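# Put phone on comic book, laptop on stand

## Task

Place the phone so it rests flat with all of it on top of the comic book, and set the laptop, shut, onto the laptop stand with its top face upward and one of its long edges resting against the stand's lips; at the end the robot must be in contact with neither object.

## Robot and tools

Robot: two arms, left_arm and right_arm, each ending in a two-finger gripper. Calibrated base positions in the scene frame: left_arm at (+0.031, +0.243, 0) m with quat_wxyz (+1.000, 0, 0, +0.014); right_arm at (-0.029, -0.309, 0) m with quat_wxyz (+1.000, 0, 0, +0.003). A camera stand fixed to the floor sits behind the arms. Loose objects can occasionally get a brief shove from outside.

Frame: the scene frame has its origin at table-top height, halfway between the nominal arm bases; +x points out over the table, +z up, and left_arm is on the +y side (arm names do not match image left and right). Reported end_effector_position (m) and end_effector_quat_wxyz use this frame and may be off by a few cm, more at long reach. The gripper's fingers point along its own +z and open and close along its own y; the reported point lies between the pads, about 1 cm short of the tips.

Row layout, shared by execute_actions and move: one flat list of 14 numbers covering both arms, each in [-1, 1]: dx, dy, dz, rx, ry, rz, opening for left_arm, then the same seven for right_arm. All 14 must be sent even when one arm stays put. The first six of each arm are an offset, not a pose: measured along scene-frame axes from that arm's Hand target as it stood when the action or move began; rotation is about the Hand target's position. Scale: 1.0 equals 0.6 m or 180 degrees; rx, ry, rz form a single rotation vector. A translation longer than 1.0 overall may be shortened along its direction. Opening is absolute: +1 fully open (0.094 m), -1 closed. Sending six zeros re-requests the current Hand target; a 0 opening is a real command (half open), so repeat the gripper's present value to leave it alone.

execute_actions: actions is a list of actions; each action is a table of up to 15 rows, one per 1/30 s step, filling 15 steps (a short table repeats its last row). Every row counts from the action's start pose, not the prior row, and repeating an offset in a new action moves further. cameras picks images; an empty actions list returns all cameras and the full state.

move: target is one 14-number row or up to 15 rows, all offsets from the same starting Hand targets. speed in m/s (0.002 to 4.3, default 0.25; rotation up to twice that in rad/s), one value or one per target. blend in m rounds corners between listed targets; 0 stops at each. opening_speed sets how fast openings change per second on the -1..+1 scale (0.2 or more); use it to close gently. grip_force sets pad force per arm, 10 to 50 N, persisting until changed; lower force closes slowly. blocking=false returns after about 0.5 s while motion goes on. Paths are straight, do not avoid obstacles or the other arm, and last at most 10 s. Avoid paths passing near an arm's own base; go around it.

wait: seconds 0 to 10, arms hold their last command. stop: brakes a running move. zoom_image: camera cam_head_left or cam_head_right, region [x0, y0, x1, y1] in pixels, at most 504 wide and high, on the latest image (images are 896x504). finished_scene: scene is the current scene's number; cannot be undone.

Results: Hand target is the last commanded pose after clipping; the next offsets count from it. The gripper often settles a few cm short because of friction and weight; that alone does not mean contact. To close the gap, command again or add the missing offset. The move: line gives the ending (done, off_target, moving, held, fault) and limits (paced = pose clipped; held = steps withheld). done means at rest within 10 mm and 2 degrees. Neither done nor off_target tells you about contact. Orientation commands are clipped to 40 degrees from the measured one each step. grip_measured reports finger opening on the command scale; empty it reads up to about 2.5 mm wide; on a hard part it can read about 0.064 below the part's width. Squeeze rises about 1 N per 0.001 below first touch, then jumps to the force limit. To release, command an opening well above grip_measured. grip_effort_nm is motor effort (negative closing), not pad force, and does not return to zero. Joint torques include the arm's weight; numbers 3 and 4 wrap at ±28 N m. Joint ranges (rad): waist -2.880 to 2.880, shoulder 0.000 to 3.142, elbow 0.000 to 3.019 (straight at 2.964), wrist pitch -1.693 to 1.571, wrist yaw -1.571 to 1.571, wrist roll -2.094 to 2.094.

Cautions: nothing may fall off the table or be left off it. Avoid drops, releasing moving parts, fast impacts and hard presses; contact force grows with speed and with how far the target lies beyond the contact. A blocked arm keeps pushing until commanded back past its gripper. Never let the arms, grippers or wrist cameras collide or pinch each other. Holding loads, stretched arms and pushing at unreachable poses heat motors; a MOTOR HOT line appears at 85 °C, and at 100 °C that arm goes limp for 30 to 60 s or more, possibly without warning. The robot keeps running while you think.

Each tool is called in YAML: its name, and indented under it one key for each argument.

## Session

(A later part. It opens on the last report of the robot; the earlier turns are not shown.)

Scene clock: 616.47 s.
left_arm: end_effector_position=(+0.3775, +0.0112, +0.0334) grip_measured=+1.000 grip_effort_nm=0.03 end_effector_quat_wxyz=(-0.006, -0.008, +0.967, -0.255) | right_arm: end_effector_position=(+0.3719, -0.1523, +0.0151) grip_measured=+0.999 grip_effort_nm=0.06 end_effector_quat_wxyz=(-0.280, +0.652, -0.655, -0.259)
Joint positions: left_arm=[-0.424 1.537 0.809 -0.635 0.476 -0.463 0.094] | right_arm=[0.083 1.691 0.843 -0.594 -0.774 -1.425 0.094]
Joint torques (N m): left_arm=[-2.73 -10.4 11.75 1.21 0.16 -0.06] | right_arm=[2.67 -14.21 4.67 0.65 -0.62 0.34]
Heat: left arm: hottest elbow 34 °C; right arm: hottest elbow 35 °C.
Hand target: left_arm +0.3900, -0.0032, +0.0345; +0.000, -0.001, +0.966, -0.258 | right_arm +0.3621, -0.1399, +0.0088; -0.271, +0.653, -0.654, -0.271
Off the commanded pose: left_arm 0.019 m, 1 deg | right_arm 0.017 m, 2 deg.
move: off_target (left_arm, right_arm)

wait:
  seconds: 0.1
  cameras: ["all"]

zoom_image:
  camera: "cam_head_left"
  region: [350, 230, 530, 380]

zoom_image:
  camera: "cam_head_right"
  region: [340, 230, 520, 380]

Scene clock: 618.73 s.
left_arm: end_effector_position=(+0.3775, +0.0113, +0.0334) grip_measured=+1.000 grip_effort_nm=0.03 end_effector_quat_wxyz=(-0.006, -0.008, +0.967, -0.255) | right_arm: end_effector_position=(+0.3719, -0.1523, +0.0151) grip_measured=+0.999 grip_effort_nm=0.06 end_effector_quat_wxyz=(-0.280, +0.652, -0.655, -0.259)
Joint positions: left_arm=[-0.424 1.537 0.809 -0.635 0.475 -0.463 0.094] | right_arm=[0.083 1.691 0.843 -0.594 -0.774 -1.425 0.094]
Joint torques (N m): left_arm=[-3.25 -9.58 11.86 1.18 0.18 -0.04] | right_arm=[2.61 -14.15 4.68 0.65 -0.62 0.34]
Heat: left arm: hottest elbow 34 °C; right arm: hottest elbow 35 °C.
Hand target: left_arm +0.3900, -0.0032, +0.0344; +0.000, -0.001, +0.966, -0.258 | right_arm +0.3621, -0.1399, +0.0088; -0.271, +0.653, -0.654, -0.271
Tool commands: left_gripper/opening=+1.0 right_gripper/opening=+1.0
Off the commanded pose: left_arm 0.019 m, 1 deg | right_arm 0.017 m, 2 deg.
wait: 0.10 s; at rest from the start

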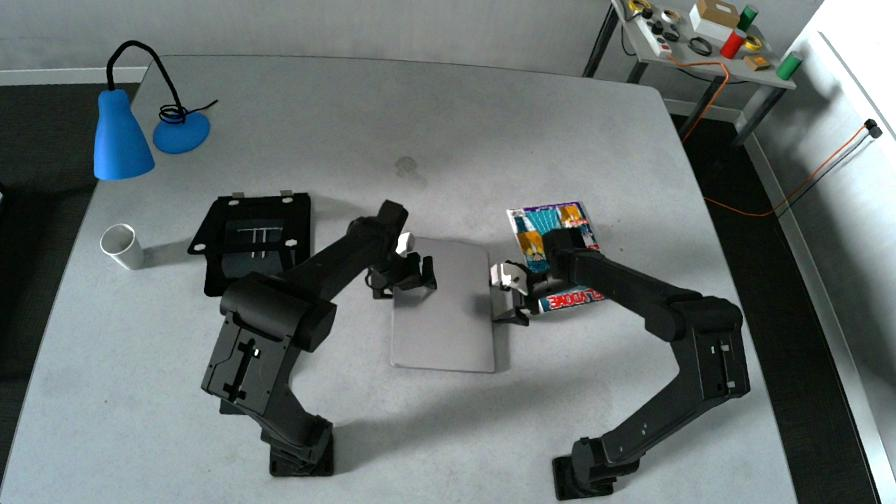

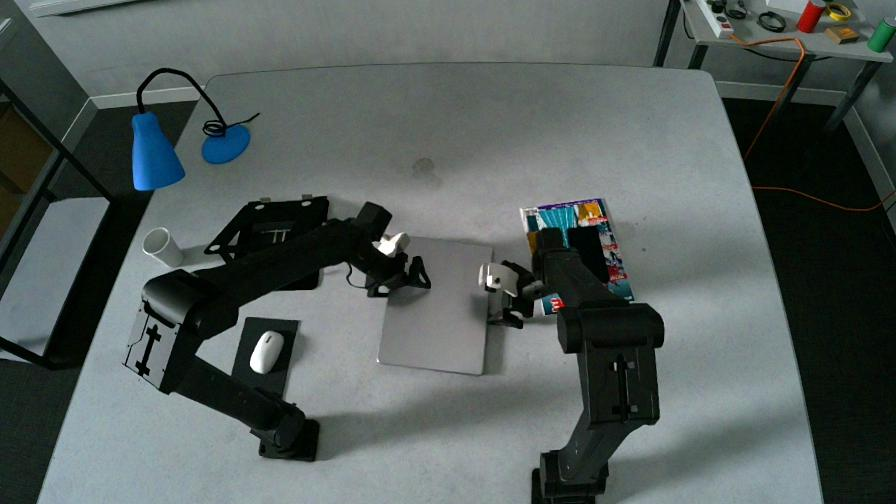

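Scaled by 2.800.

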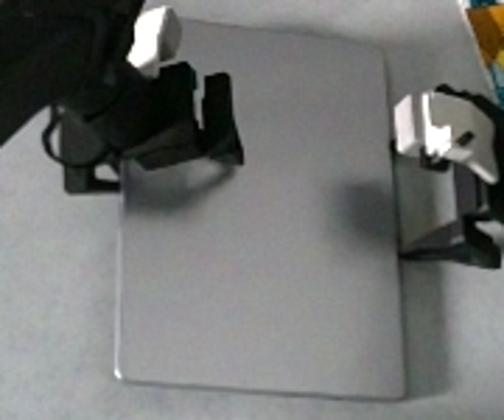

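Scaled by 2.800.

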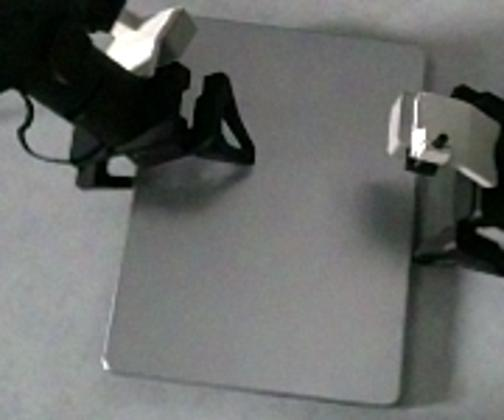

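move:
  target:
    - [0, 0.12, 0, 0, 0, 0, 1.0, 0, 0, 0, 0, 0, 0, 1.0]
    - [0, 0.205, 0.07, -0.211, 0, 0, 1.0, 0, 0, 0, 0, 0, 0, 1.0]
    - [0, 0.18, 0.04, -0.211, 0, 0, 1.0, 0, 0, 0, 0, 0, 0, 1.0]
  speed: 0.12
  blend: [0.005, 0.01, 0]
  cameras: ["all"]

zoom_image:
  camera: "cam_head_left"
  region: [350, 230, 530, 380]

zoom_image:
  camera: "cam_head_right"
  region: [340, 230, 520, 380]

Scene clock: 649.13 s.
left_arm: end_effector_position=(+0.3930, +0.0985, +0.0985) grip_measured=+1.000 grip_effort_nm=0.03 end_effector_quat_wxyz=(+0.033, +0.036, +0.830, -0.555) | right_arm: end_effector_position=(+0.3719, -0.1523, +0.0151) grip_measured=+0.999 grip_effort_nm=0.06 end_effector_quat_wxyz=(-0.280, +0.652, -0.655, -0.259)
Joint positions: left_arm=[0.019 1.585 0.802 -0.864 1.179 0.185 0.094] | right_arm=[0.083 1.691 0.843 -0.594 -0.774 -1.425 0.094]
Joint torques (N m): left_arm=[0.44 -4.72 5.6 1.31 0.59 -0.04] | right_arm=[2.73 -14.15 4.67 0.64 -0.62 0.34]
Motor temperatures (°C): left_arm=[23 26 35 24 27 23 26] | right_arm=[27 34 34 25 25 23 25]
Heat: left arm: hottest elbow 35 °C; right arm: hottest shoulder 34 °C.
Hand target: left_arm +0.3901, +0.1048, +0.0586; +0.000, -0.001, +0.829, -0.559 | right_arm +0.3621, -0.1399, +0.0088; -0.271, +0.653, -0.654, -0.271
Off the commanded pose: left_arm 0.041 m, 6 deg | right_arm 0.017 m, 2 deg.
move: off_target (left_arm, right_arm)

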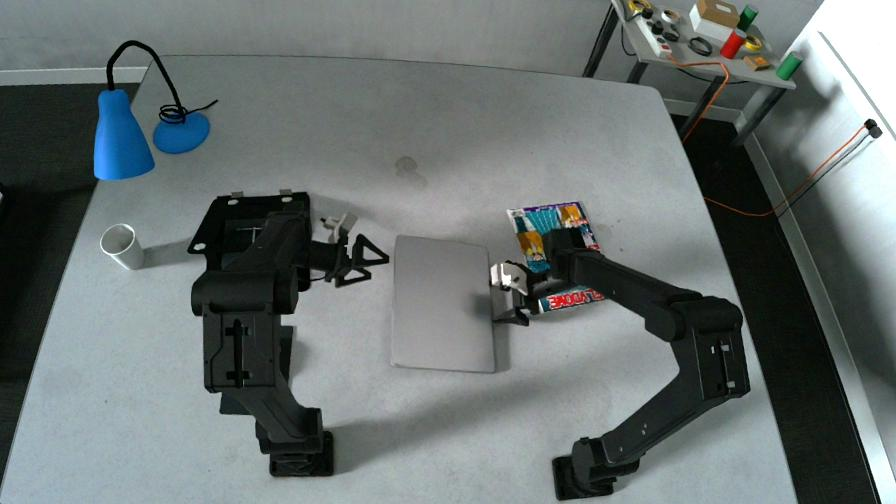

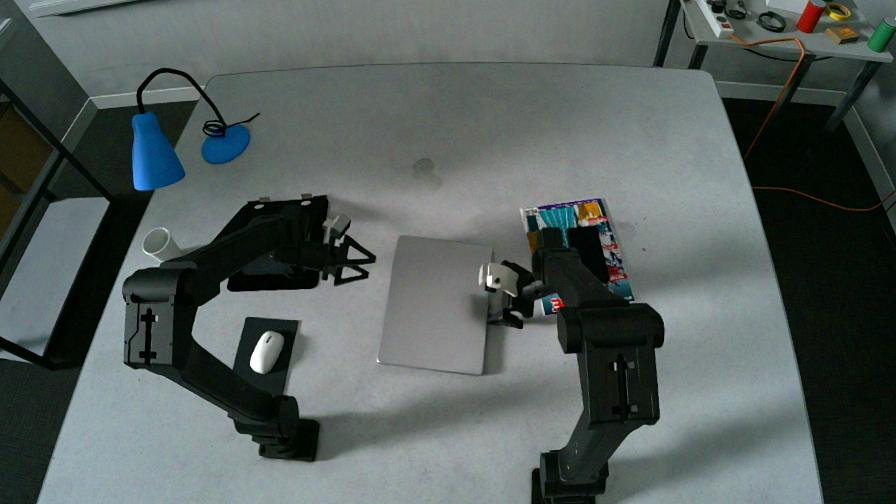

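Scaled by 2.800.

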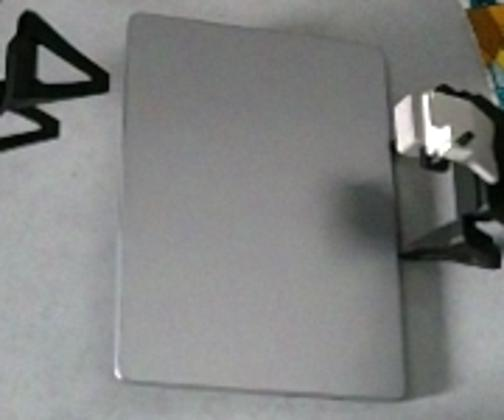

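Scaled by 2.800.

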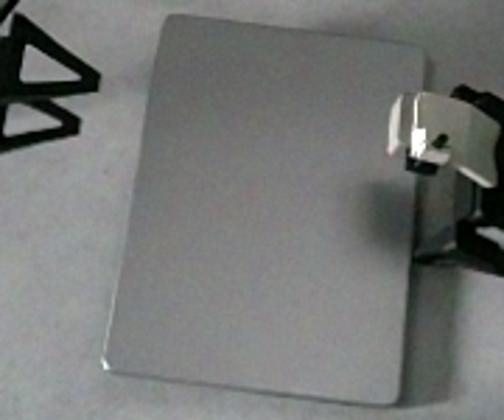

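move:
  target:
    - [0, 0, 0.2, 0, 0, 0, 1.0, 0, 0, 0, 0, 0, 0, 1.0]
    - [0, -0.07, 0.12, 0.1, 0, 0, 1.0, 0, 0, 0, 0, 0, 0, 1.0]
  speed: 0.12
  blend: [0.02, 0]
  cameras: ["all"]

zoom_image:
  camera: "cam_head_left"
  region: [180, 180, 360, 310]

zoom_image:
  camera: "cam_head_left"
  region: [350, 230, 530, 380]

zoom_image:
  camera: "cam_head_right"
  region: [340, 230, 520, 380]

Scene clock: 678.97 s.
left_arm: end_effector_position=(+0.3841, +0.0683, +0.1185) grip_measured=+1.000 grip_effort_nm=0.03 end_effector_quat_wxyz=(-0.018, -0.013, +0.907, -0.421) | right_arm: end_effector_position=(+0.3719, -0.1523, +0.0151) grip_measured=+0.999 grip_effort_nm=0.06 end_effector_quat_wxyz=(-0.280, +0.652, -0.655, -0.259)
Joint positions: left_arm=[-0.143 1.424 0.84 -0.885 0.865 -0.19 0.094] | right_arm=[0.083 1.691 0.843 -0.594 -0.774 -1.425 0.094]
Joint torques (N m): left_arm=[-2.43 -13.33 10.14 0.95 0.45 -0.09] | right_arm=[2.61 -14.15 4.68 0.65 -0.62 0.34]
Heat: left arm: hottest elbow 33 °C; right arm: hottest shoulder 34 °C.
Hand target: left_arm +0.3900, +0.0628, +0.1304; +0.000, -0.001, +0.907, -0.422 | right_arm +0.3621, -0.1399, +0.0088; -0.271, +0.653, -0.654, -0.271
Off the commanded pose: left_arm 0.015 m, 2 deg | right_arm 0.017 m, 2 deg.
move: off_target (left_arm, right_arm)

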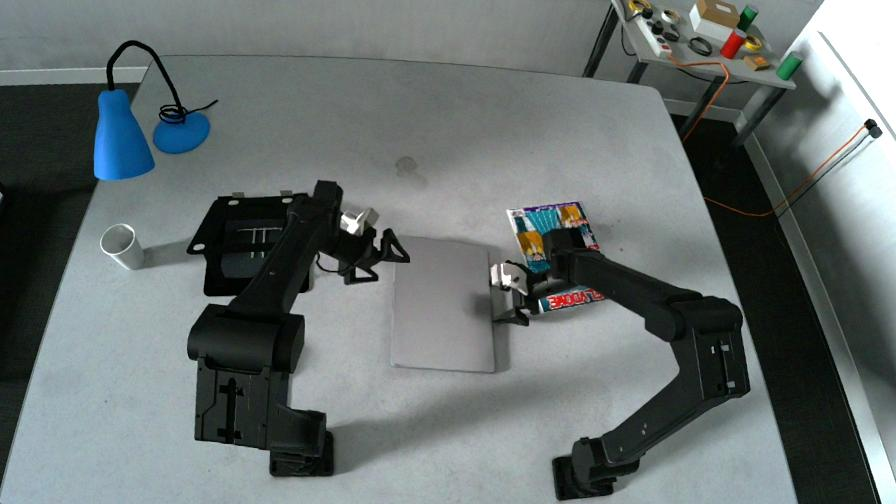

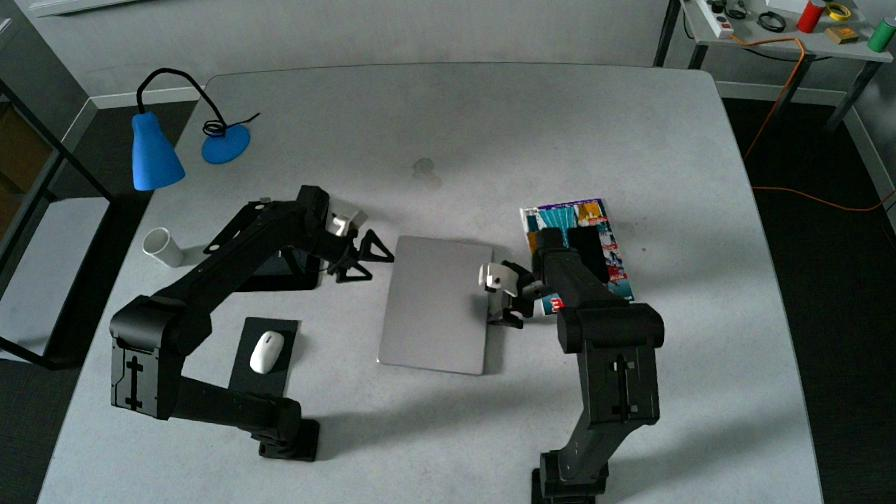

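Scaled by 2.800.

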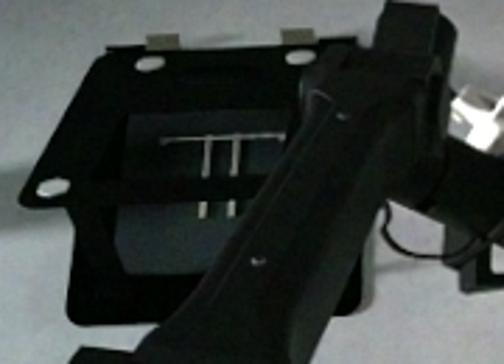

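Scaled by 2.800.

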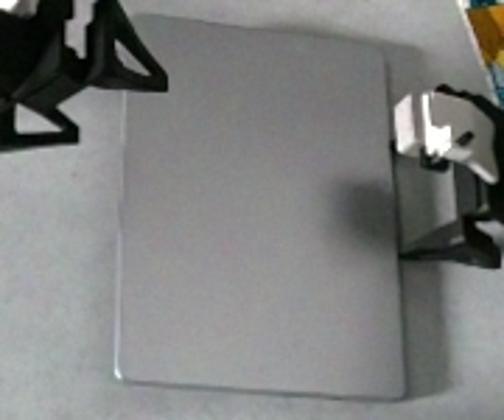

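Scaled by 2.800.

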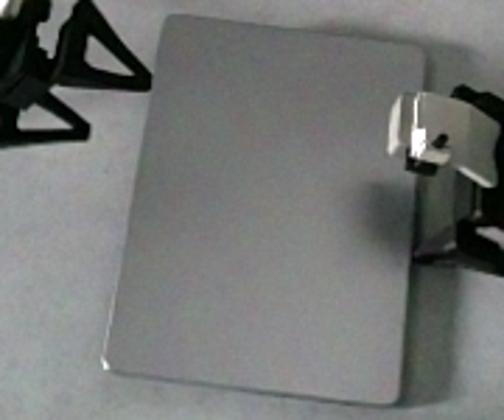

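move:
  target: [0, 0.003, -0.133, 0, 0, 0, 1.0, 0, 0, 0, 0, 0, 0, 1.0]
  speed: 0.1
  cameras: ["all"]

zoom_image:
  camera: "cam_head_left"
  region: [350, 230, 490, 350]

zoom_image:
  camera: "cam_head_right"
  region: [330, 230, 470, 350]

Scene clock: 684.90 s.
left_arm: end_effector_position=(+0.3931, +0.0673, +0.0559) grip_measured=+1.000 grip_effort_nm=0.03 end_effector_quat_wxyz=(+0.002, -0.004, +0.906, -0.423) | right_arm: end_effector_position=(+0.3719, -0.1523, +0.0151) grip_measured=+0.999 grip_effort_nm=0.06 end_effector_quat_wxyz=(-0.280, +0.652, -0.655, -0.259)
Joint positions: left_arm=[-0.143 1.551 0.767 -0.641 0.864 -0.19 0.094] | right_arm=[0.083 1.691 0.843 -0.594 -0.774 -1.425 0.094]
Joint torques (N m): left_arm=[-2.37 -12.16 6.98 1.16 0.36 0.02] | right_arm=[2.61 -14.15 4.68 0.64 -0.62 0.34]
Heat: left arm: hottest elbow 33 °C; right arm: hottest shoulder 34 °C.
Hand target: left_arm +0.3901, +0.0646, +0.0506; +0.000, -0.001, +0.907, -0.422 | right_arm +0.3621, -0.1399, +0.0088; -0.271, +0.653, -0.654, -0.271
Off the commanded pose: left_arm 0.007 m, 0 deg | right_arm 0.017 m, 2 deg.
move: off_target (right_arm)

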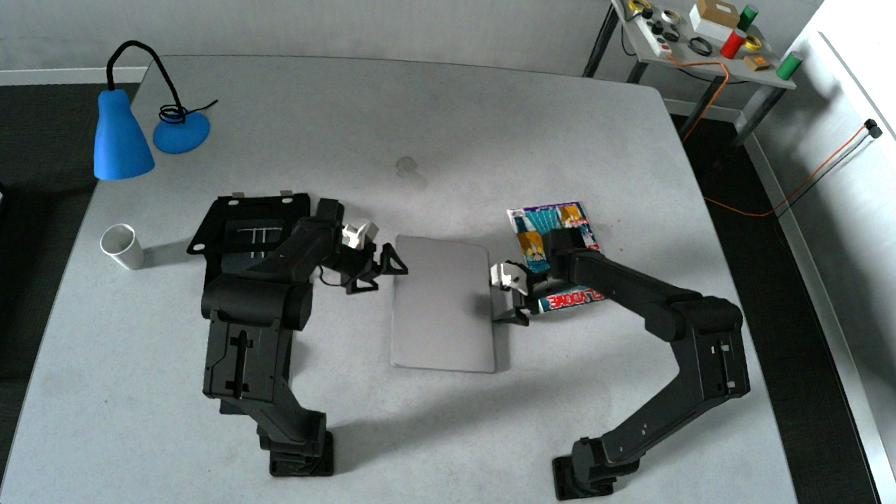

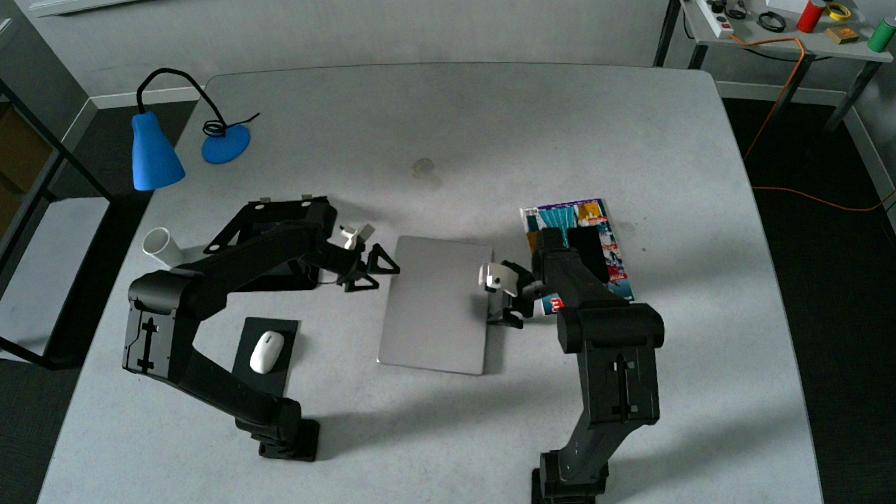

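Scaled by 3.600.

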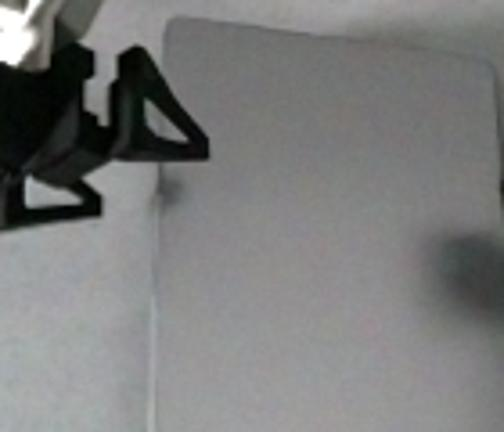

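Scaled by 3.600.

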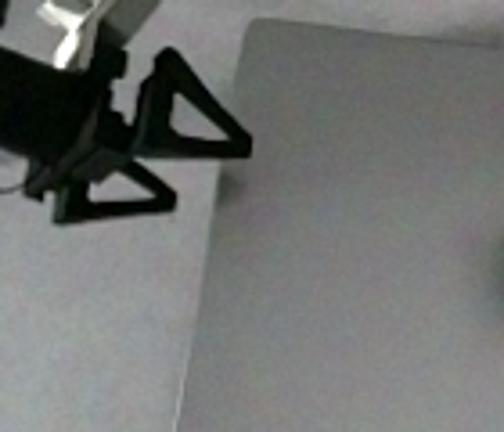

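move:
  target: [0, -0.078, -0.004, 0, 0, 0, 1.0, 0, 0, 0, 0, 0, 0, 1.0]
  speed: 0.06
  cameras: ["all"]

zoom_image:
  camera: "cam_head_left"
  region: [350, 230, 490, 350]

zoom_image:
  camera: "cam_head_right"
  region: [330, 230, 470, 350]

Scene clock: 691.67 s.
left_arm: end_effector_position=(+0.3949, +0.0218, +0.0552) grip_measured=+1.000 grip_effort_nm=0.03 end_effector_quat_wxyz=(+0.006, -0.001, +0.906, -0.423) | right_arm: end_effector_position=(+0.3719, -0.1523, +0.0151) grip_measured=+0.999 grip_effort_nm=0.06 end_effector_quat_wxyz=(-0.280, +0.652, -0.655, -0.259)
Joint positions: left_arm=[-0.264 1.555 0.761 -0.488 0.838 -0.368 0.094] | right_arm=[0.083 1.691 0.843 -0.594 -0.774 -1.425 0.094]
Joint torques (N m): left_arm=[-1.85 -11.93 6.99 1.29 0.34 -0.06] | right_arm=[2.67 -14.15 4.7 0.66 -0.61 0.34]
Heat: left arm: hottest elbow 33 °C; right arm: hottest shoulder 34 °C.
Hand target: left_arm +0.3901, +0.0177, +0.0484; +0.000, -0.001, +0.907, -0.422 | right_arm +0.3621, -0.1399, +0.0088; -0.271, +0.653, -0.654, -0.271
Off the commanded pose: left_arm 0.009 m, 1 deg | right_arm 0.017 m, 2 deg.
move: off_target (right_arm)

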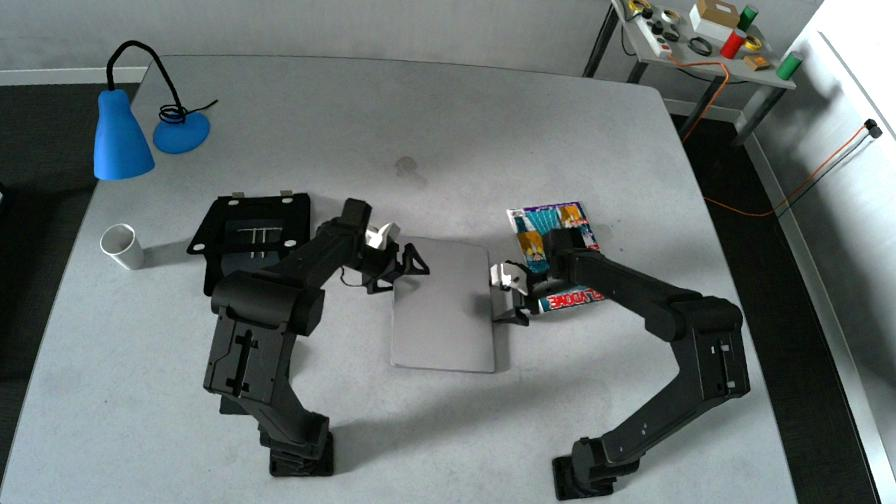

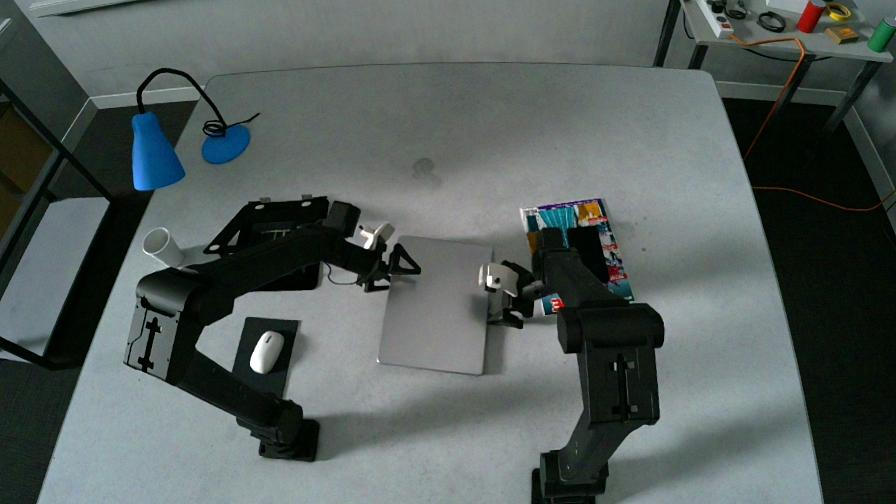

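Scaled by 3.600.

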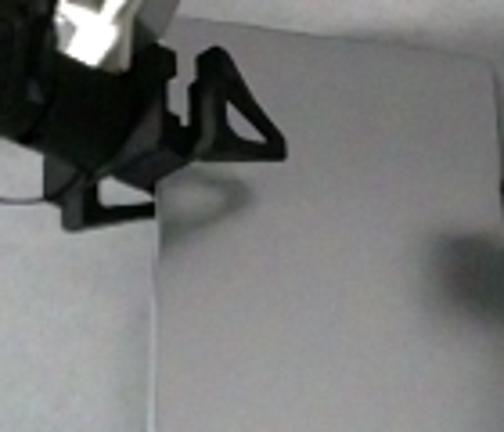

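Scaled by 3.600.

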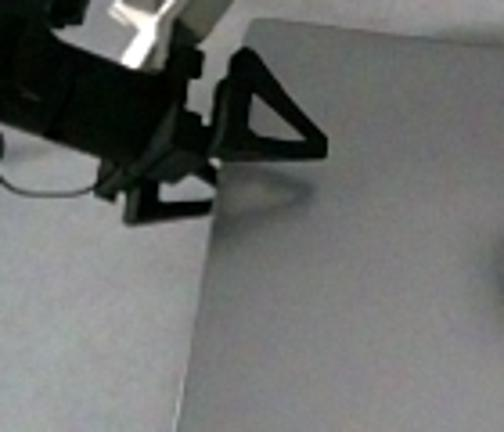

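move:
  target:
    - [0, -0.007, 0.01, -0.1, 0, 0, 1.0, 0, 0, 0, 0, 0, 0, 1.0]
    - [-0.003, -0.04, 0.01, -0.1, 0, 0, 1.0, 0, 0, 0, 0, 0, 0, 1.0]
  speed: 0.06
  cameras: ["all"]

zoom_image:
  camera: "cam_head_left"
  region: [350, 230, 490, 350]

zoom_image:
  camera: "cam_head_right"
  region: [330, 230, 470, 350]

Scene clock: 700.80 s.
left_arm: end_effector_position=(+0.3962, +0.0018, +0.0605) grip_measured=+1.000 grip_effort_nm=0.03 end_effector_quat_wxyz=(+0.008, -0.006, +0.829, -0.559) | right_arm: end_effector_position=(+0.3719, -0.1523, +0.0151) grip_measured=+0.999 grip_effort_nm=0.06 end_effector_quat_wxyz=(-0.280, +0.652, -0.655, -0.259)
Joint positions: left_arm=[-0.244 1.639 0.675 -0.079 1.121 -0.567 0.094] | right_arm=[0.083 1.691 0.843 -0.594 -0.774 -1.425 0.094]
Joint torques (N m): left_arm=[-3.14 -12.28 6.09 2.04 0.5 -0.04] | right_arm=[2.67 -14.1 4.68 0.65 -0.62 0.34]
Heat: left arm: hottest elbow 33 °C; right arm: hottest shoulder 34 °C.
Hand target: left_arm +0.3882, -0.0063, +0.0543; +0.000, -0.001, +0.829, -0.559 | right_arm +0.3621, -0.1399, +0.0088; -0.271, +0.653, -0.654, -0.271
Off the commanded pose: left_arm 0.013 m, 1 deg | right_arm 0.017 m, 2 deg.
move: off_target (left_arm, right_arm)

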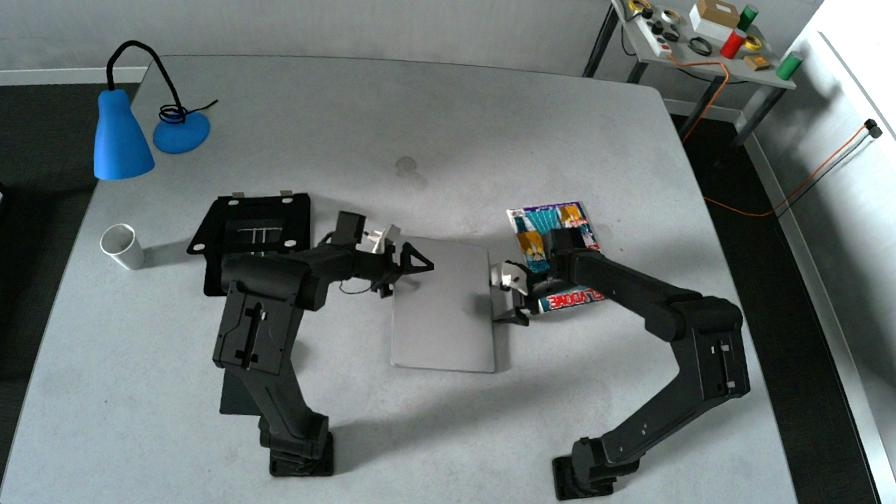

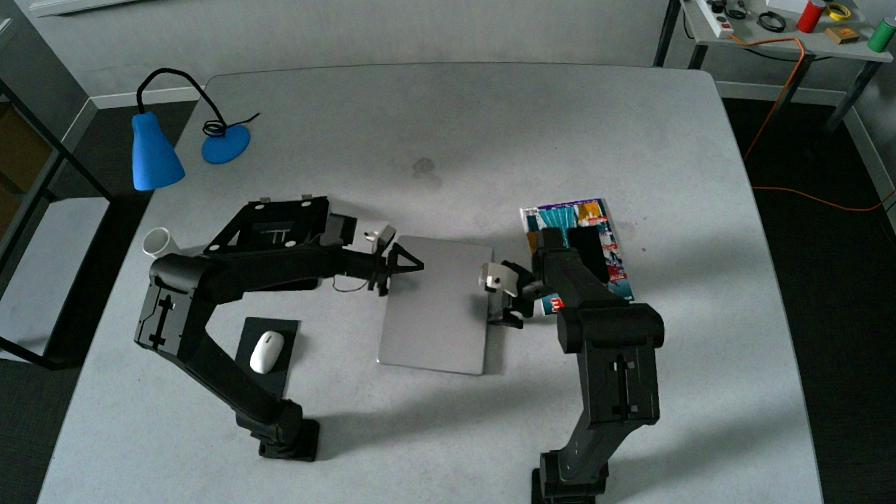

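Scaled by 3.600.

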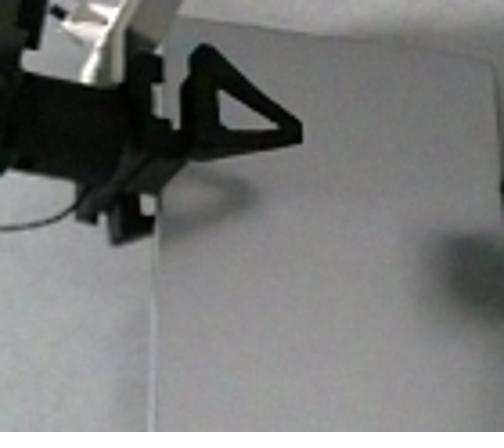

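Scaled by 3.600.

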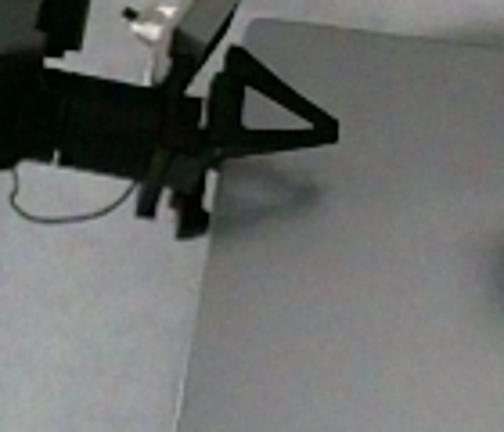

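move:
  target: [0.0, 0.0, -0.0225, -0.028, 0, 0, 0.28, 0, 0, 0, 0, 0, 0, 1.0]
  speed: 0.01
  opening_speed: 0.5
  cameras: ["all"]

zoom_image:
  camera: "cam_head_left"
  region: [350, 230, 490, 350]

zoom_image:
  camera: "cam_head_right"
  region: [330, 230, 470, 350]

Scene clock: 718.87 s.
left_arm: end_effector_position=(+0.3967, +0.0054, +0.0455) grip_measured=+0.282 grip_effort_nm=-0.09 end_effector_quat_wxyz=(+0.011, -0.013, +0.807, -0.590) | right_arm: end_effector_position=(+0.3719, -0.1523, +0.0150) grip_measured=+0.999 grip_effort_nm=0.06 end_effector_quat_wxyz=(-0.280, +0.652, -0.656, -0.258)
Joint positions: left_arm=[-0.224 1.717 0.638 0.128 1.19 -0.653 0.06] | right_arm=[0.083 1.691 0.843 -0.594 -0.773 -1.425 0.094]
Joint torques (N m): left_arm=[-4.31 -11.87 5.55 2.11 0.82 0.03] | right_arm=[2.67 -14.15 4.63 0.64 -0.63 0.34]
Heat: left arm: hottest elbow 32 °C; right arm: hottest shoulder 34 °C.
Hand target: left_arm +0.3884, -0.0062, +0.0409; +0.000, -0.001, +0.804, -0.594 | right_arm +0.3621, -0.1399, +0.0088; -0.271, +0.653, -0.654, -0.270
Off the commanded pose: left_arm 0.015 m, 2 deg | right_arm 0.017 m, 2 deg.
move: off_target (left_arm, right_arm)

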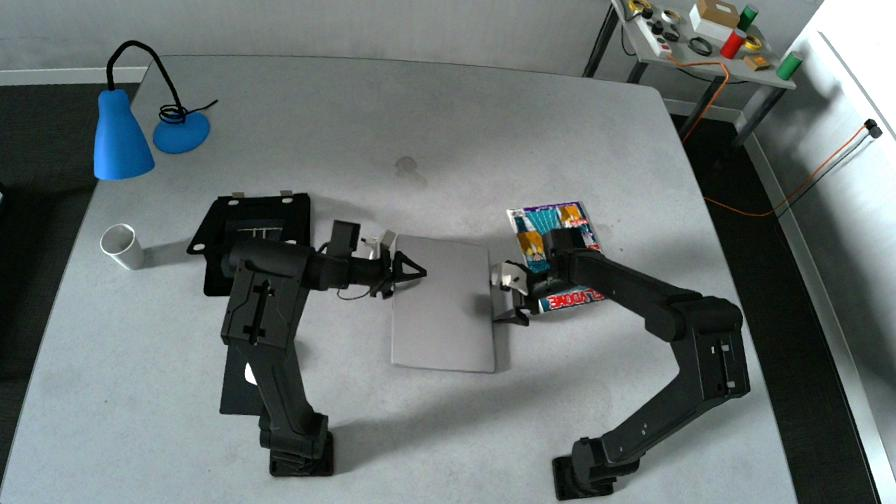

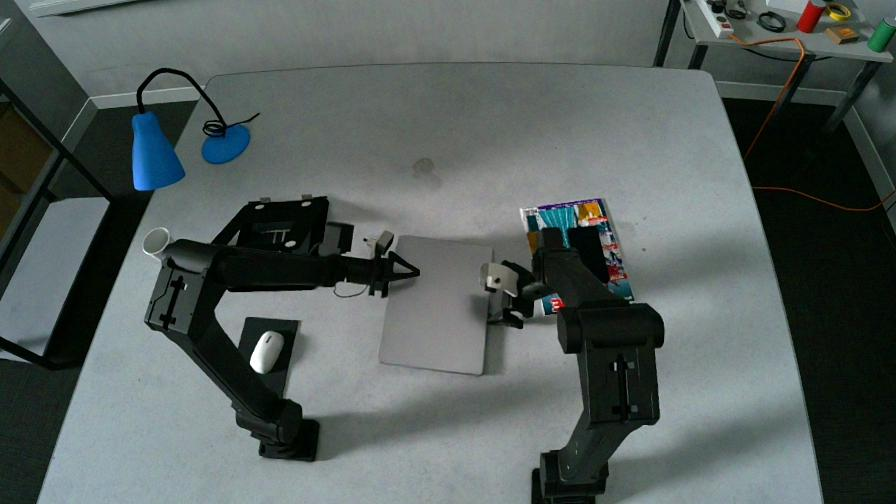

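Scaled by 3.600.

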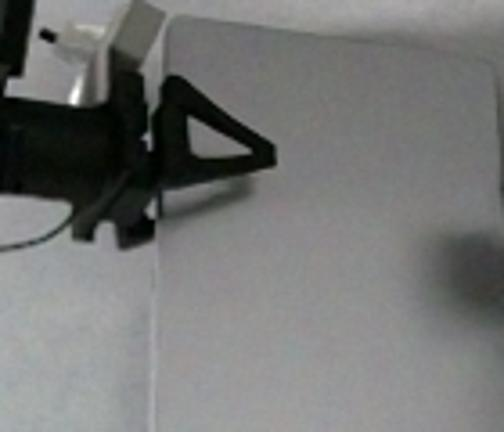

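Scaled by 3.600.

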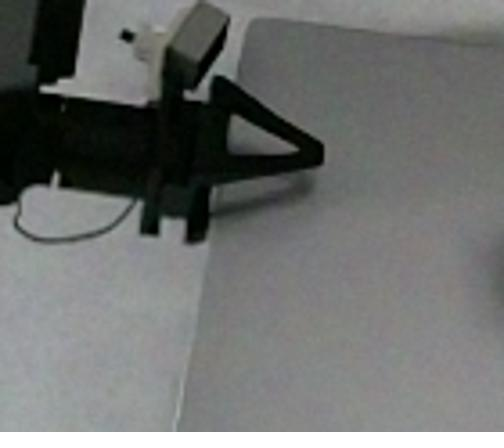

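move:
  target:
    - [0.0, 0.0, -0.008, 0, 0, 0, -0.25, 0, 0, 0, 0, 0, 0, 1.0]
  speed: 0.01
  opening_speed: 0.4
  cameras: ["all"]

zoom_image:
  camera: "cam_head_left"
  region: [350, 230, 490, 350]

zoom_image:
  camera: "cam_head_right"
  region: [330, 230, 470, 350]

Scene clock: 724.03 s.
left_arm: end_effector_position=(+0.3966, +0.0083, +0.0339) grip_measured=-0.247 grip_effort_nm=-0.12 end_effector_quat_wxyz=(+0.009, -0.021, +0.810, -0.587) | right_arm: end_effector_position=(+0.3719, -0.1523, +0.0150) grip_measured=+0.999 grip_effort_nm=0.06 end_effector_quat_wxyz=(-0.280, +0.652, -0.656, -0.258)
Joint positions: left_arm=[-0.218 1.746 0.634 0.147 1.182 -0.653 0.035] | right_arm=[0.083 1.691 0.843 -0.594 -0.773 -1.425 0.094]
Joint torques (N m): left_arm=[-4.13 -13.04 5.5 2.17 1.18 -0.01] | right_arm=[2.61 -14.21 4.67 0.65 -0.64 0.34]
Heat: left arm: hottest elbow 32 °C; right arm: hottest shoulder 34 °C.
Hand target: left_arm +0.3883, -0.0062, +0.0359; +0.000, -0.001, +0.804, -0.594 | right_arm +0.3621, -0.1399, +0.0088; -0.271, +0.653, -0.654, -0.271
Off the commanded pose: left_arm 0.017 m, 3 deg | right_arm 0.017 m, 2 deg.
move: off_target (left_arm, right_arm)

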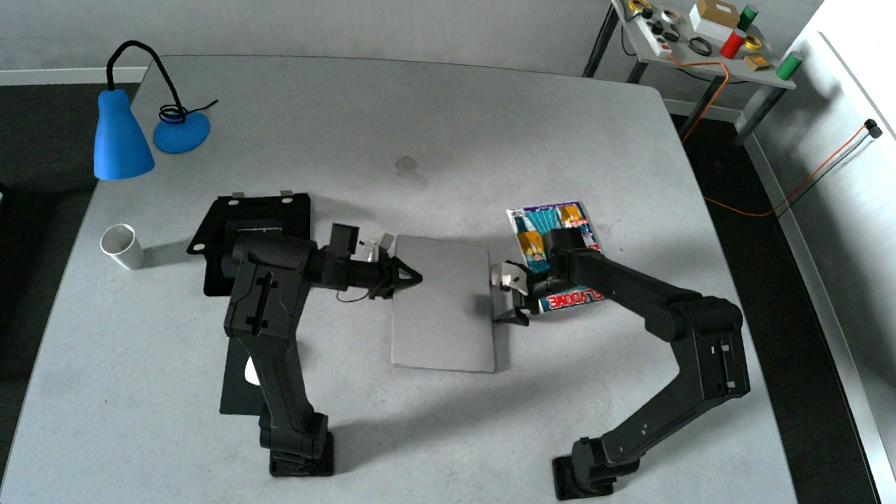

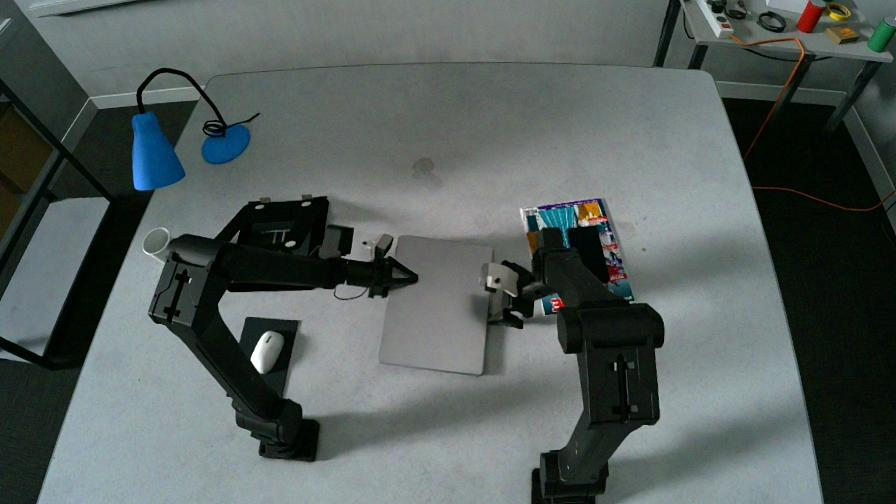

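Scaled by 3.600.

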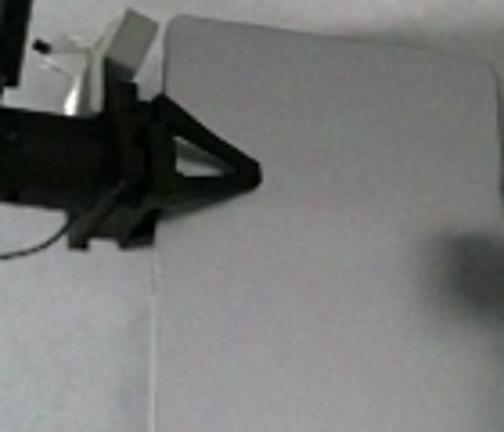

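Scaled by 3.600.

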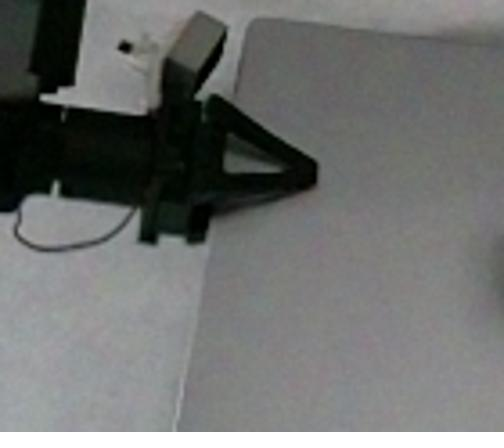

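move:
  target:
    - [0.0, 0.0, 0.004, 0, 0, 0, -0.6, 0, 0, 0, 0, 0, 0, 1.0]
    - [0.0, 0.0, 0.004, 0, 0, 0, -1.0, 0, 0, 0, 0, 0, 0, 1.0]
  speed: 0.01
  opening_speed: 0.3
  cameras: ["all"]

zoom_image:
  camera: "cam_head_left"
  region: [350, 230, 530, 390]

zoom_image:
  camera: "cam_head_right"
  region: [330, 230, 510, 390]

Scene clock: 732.30 s.
left_arm: end_effector_position=(+0.3961, +0.0063, +0.0399) grip_measured=-0.598 grip_effort_nm=-1.01 end_effector_quat_wxyz=(+0.013, -0.004, +0.800, -0.599) | right_arm: end_effector_position=(+0.3719, -0.1523, +0.0150) grip_measured=+0.999 grip_effort_nm=0.06 end_effector_quat_wxyz=(-0.280, +0.652, -0.656, -0.258)
Joint positions: left_arm=[-0.218 1.747 0.634 0.175 1.214 -0.647 0.019] | right_arm=[0.083 1.691 0.843 -0.594 -0.773 -1.425 0.094]
Joint torques (N m): left_arm=[-4.01 -13.98 5.39 0.87 -0.15 -0.07] | right_arm=[2.61 -14.21 4.67 0.65 -0.65 0.34]
Heat: left arm: hottest elbow 32 °C; right arm: hottest shoulder 34 °C.
Hand target: left_arm +0.3883, -0.0063, +0.0384; +0.000, -0.001, +0.804, -0.594 | right_arm +0.3621, -0.1399, +0.0088; -0.271, +0.653, -0.654, -0.271
Off the commanded pose: left_arm 0.015 m, 2 deg | right_arm 0.017 m, 2 deg.
move: off_target (left_arm, right_arm); target 2's new opening was sent with left_arm's hand 0.015 m and 2 deg from that target

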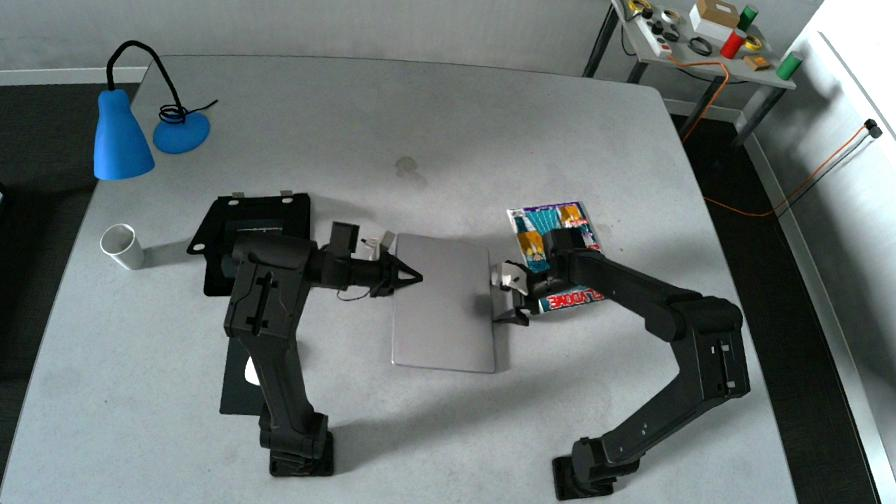

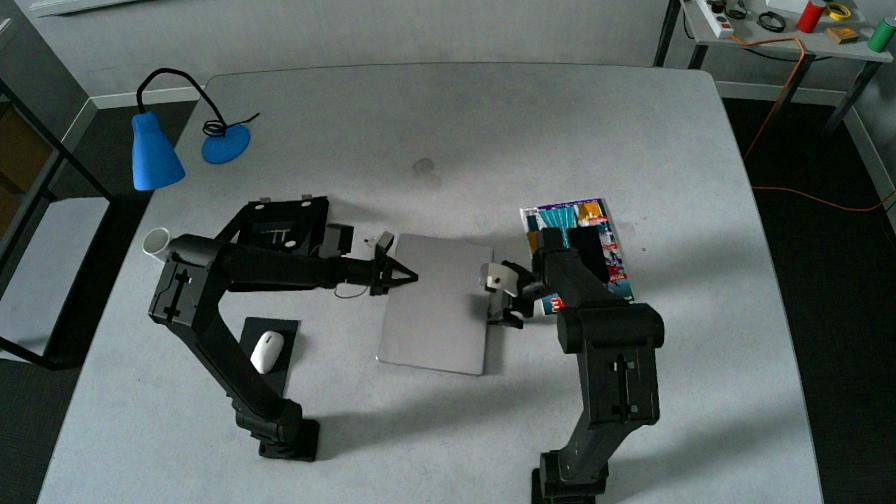

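Scaled by 2.800.

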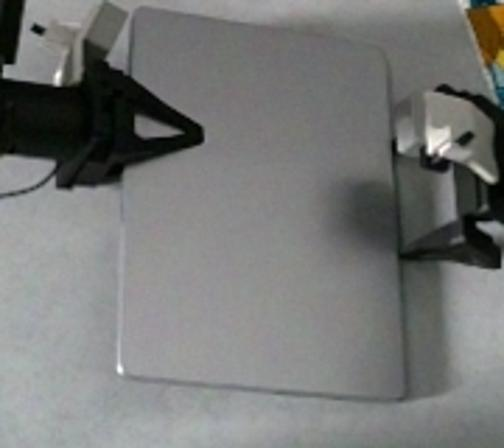

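Scaled by 2.800.

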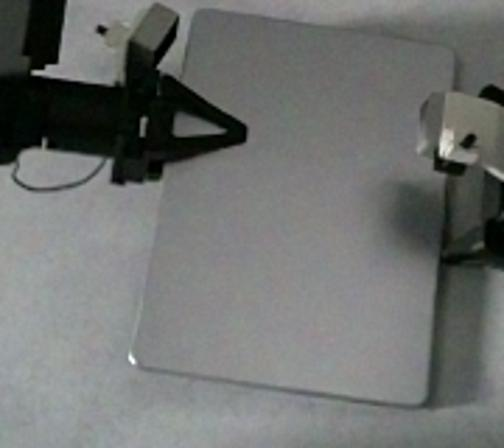

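move:
  target:
    - [0,0,0,0,0,0,-1.0, 0,-0.1,0.01,0,0,0,1.0]
    - [0,0,0,0,0,0,-1.0, -0.1,-0.13,0.25,0,0,0,1.0]
    - [0,0,0,0,0,0,-1.0, -0.25,-0.2,0.3,0,0,0,1.0]
  speed: [0.08,0.2,0.25]
  blend: [0.01,0.03,0]

move:
  target: [0,0.0,0.05,0,0,0,-1.0, 0,0,0,0,0,0,1.0]
  speed: 0.05
  cameras: ["all"]

zoom_image:
  camera: "cam_head_left"
  region: [350, 230, 530, 390]

zoom_image:
  camera: "cam_head_right"
  region: [330, 230, 510, 390]

Scene clock: 746.87 s.
left_arm: end_effector_position=(+0.3961, +0.0062, +0.0403) grip_measured=-0.600 grip_effort_nm=-1.01 end_effector_quat_wxyz=(+0.013, -0.004, +0.800, -0.599) | right_arm: end_effector_position=(+0.2164, -0.2578, +0.1902) grip_measured=+0.999 grip_effort_nm=0.06 end_effector_quat_wxyz=(-0.273, +0.656, -0.651, -0.268)
Joint positions: left_arm=[-0.218 1.746 0.634 0.175 1.215 -0.648 0.019] | right_arm=[-0.287 1.098 0.795 -1.535 -0.747 -1.967 0.094]
Joint torques (N m): left_arm=[-4.37 -13.57 5.5 0.85 -0.11 -0.06] | right_arm=[-0.32 -7.06 6.84 -0.7 -0.36 0.08]
Heat: left arm: hottest elbow 32 °C; right arm: hottest shoulder 34 °C.
Hand target: left_arm +0.3883, -0.0063, +0.0384; +0.000, -0.001, +0.804, -0.594 | right_arm +0.2121, -0.2599, +0.1888; -0.271, +0.653, -0.654, -0.271
Off the commanded pose: left_arm 0.015 m, 2 deg | right_arm 0.005 m, 1 deg.
move: off_target (left_arm)

Scene clock: 748.07 s.
left_arm: end_effector_position=(+0.3923, +0.0036, +0.0533) grip_measured=-0.627 grip_effort_nm=-1.00 end_effector_quat_wxyz=(+0.011, -0.006, +0.807, -0.590) | right_arm: end_effector_position=(+0.2164, -0.2578, +0.1902) grip_measured=+0.999 grip_effort_nm=0.06 end_effector_quat_wxyz=(-0.273, +0.656, -0.650, -0.268)
Joint positions: left_arm=[-0.23 1.687 0.634 0.097 1.19 -0.638 0.018] | right_arm=[-0.287 1.098 0.795 -1.535 -0.747 -1.967 0.094]
Joint torques (N m): left_arm=[-3.19 -15.91 6.76 0.2 0.87 -0.22] | right_arm=[-0.32 -7.18 6.87 -0.72 -0.36 0.09]
Heat: left arm: hottest elbow 32 °C; right arm: hottest shoulder 34 °C.
Hand target: left_arm +0.3884, -0.0062, +0.0684; +0.000, -0.001, +0.804, -0.595 | right_arm +0.2121, -0.2599, +0.1888; -0.271, +0.653, -0.654, -0.271
Off the commanded pose: left_arm 0.018 m, 2 deg | right_arm 0.005 m, 1 deg.
move: off_target (left_arm)

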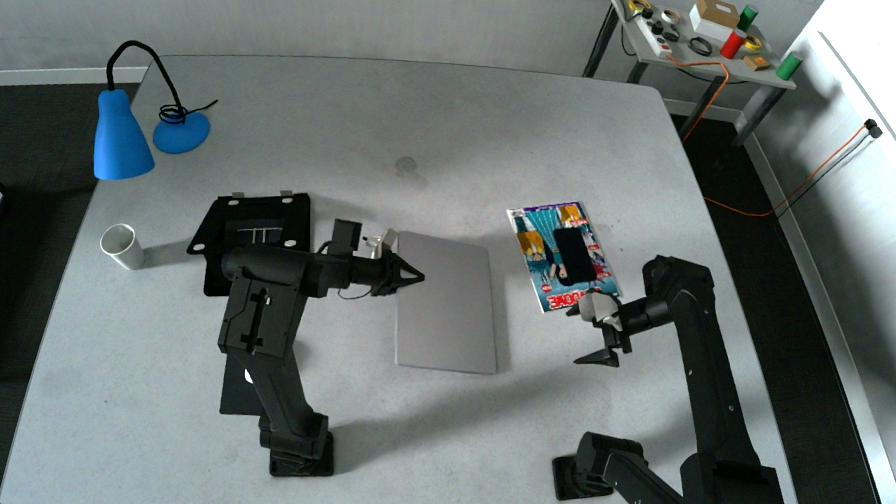

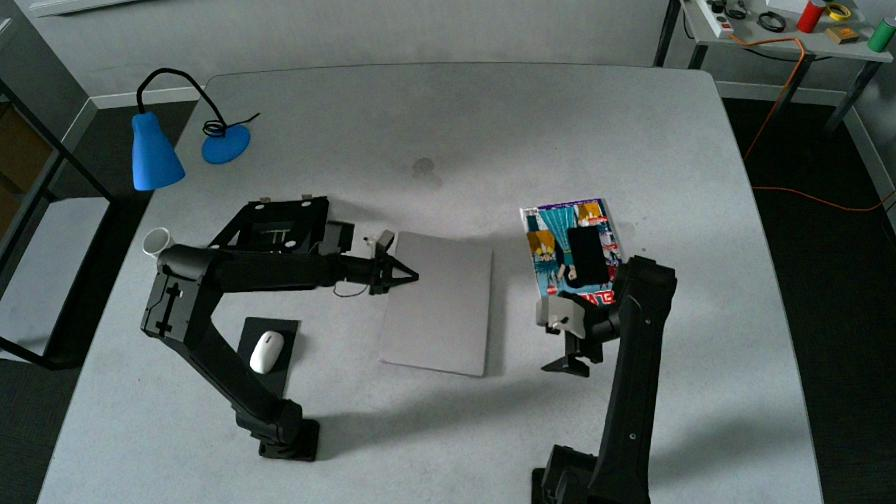

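Scaled by 2.800.

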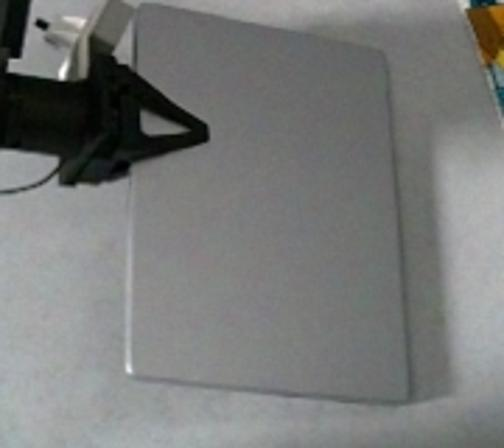

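Scaled by 2.800.

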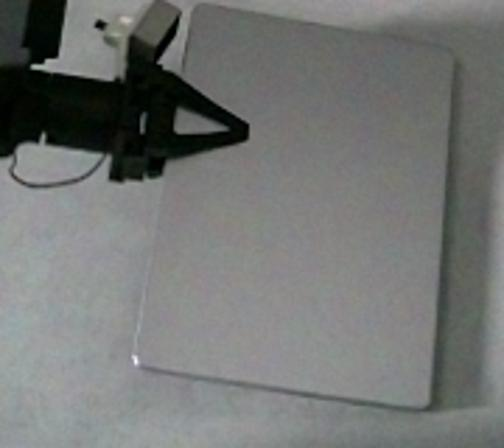

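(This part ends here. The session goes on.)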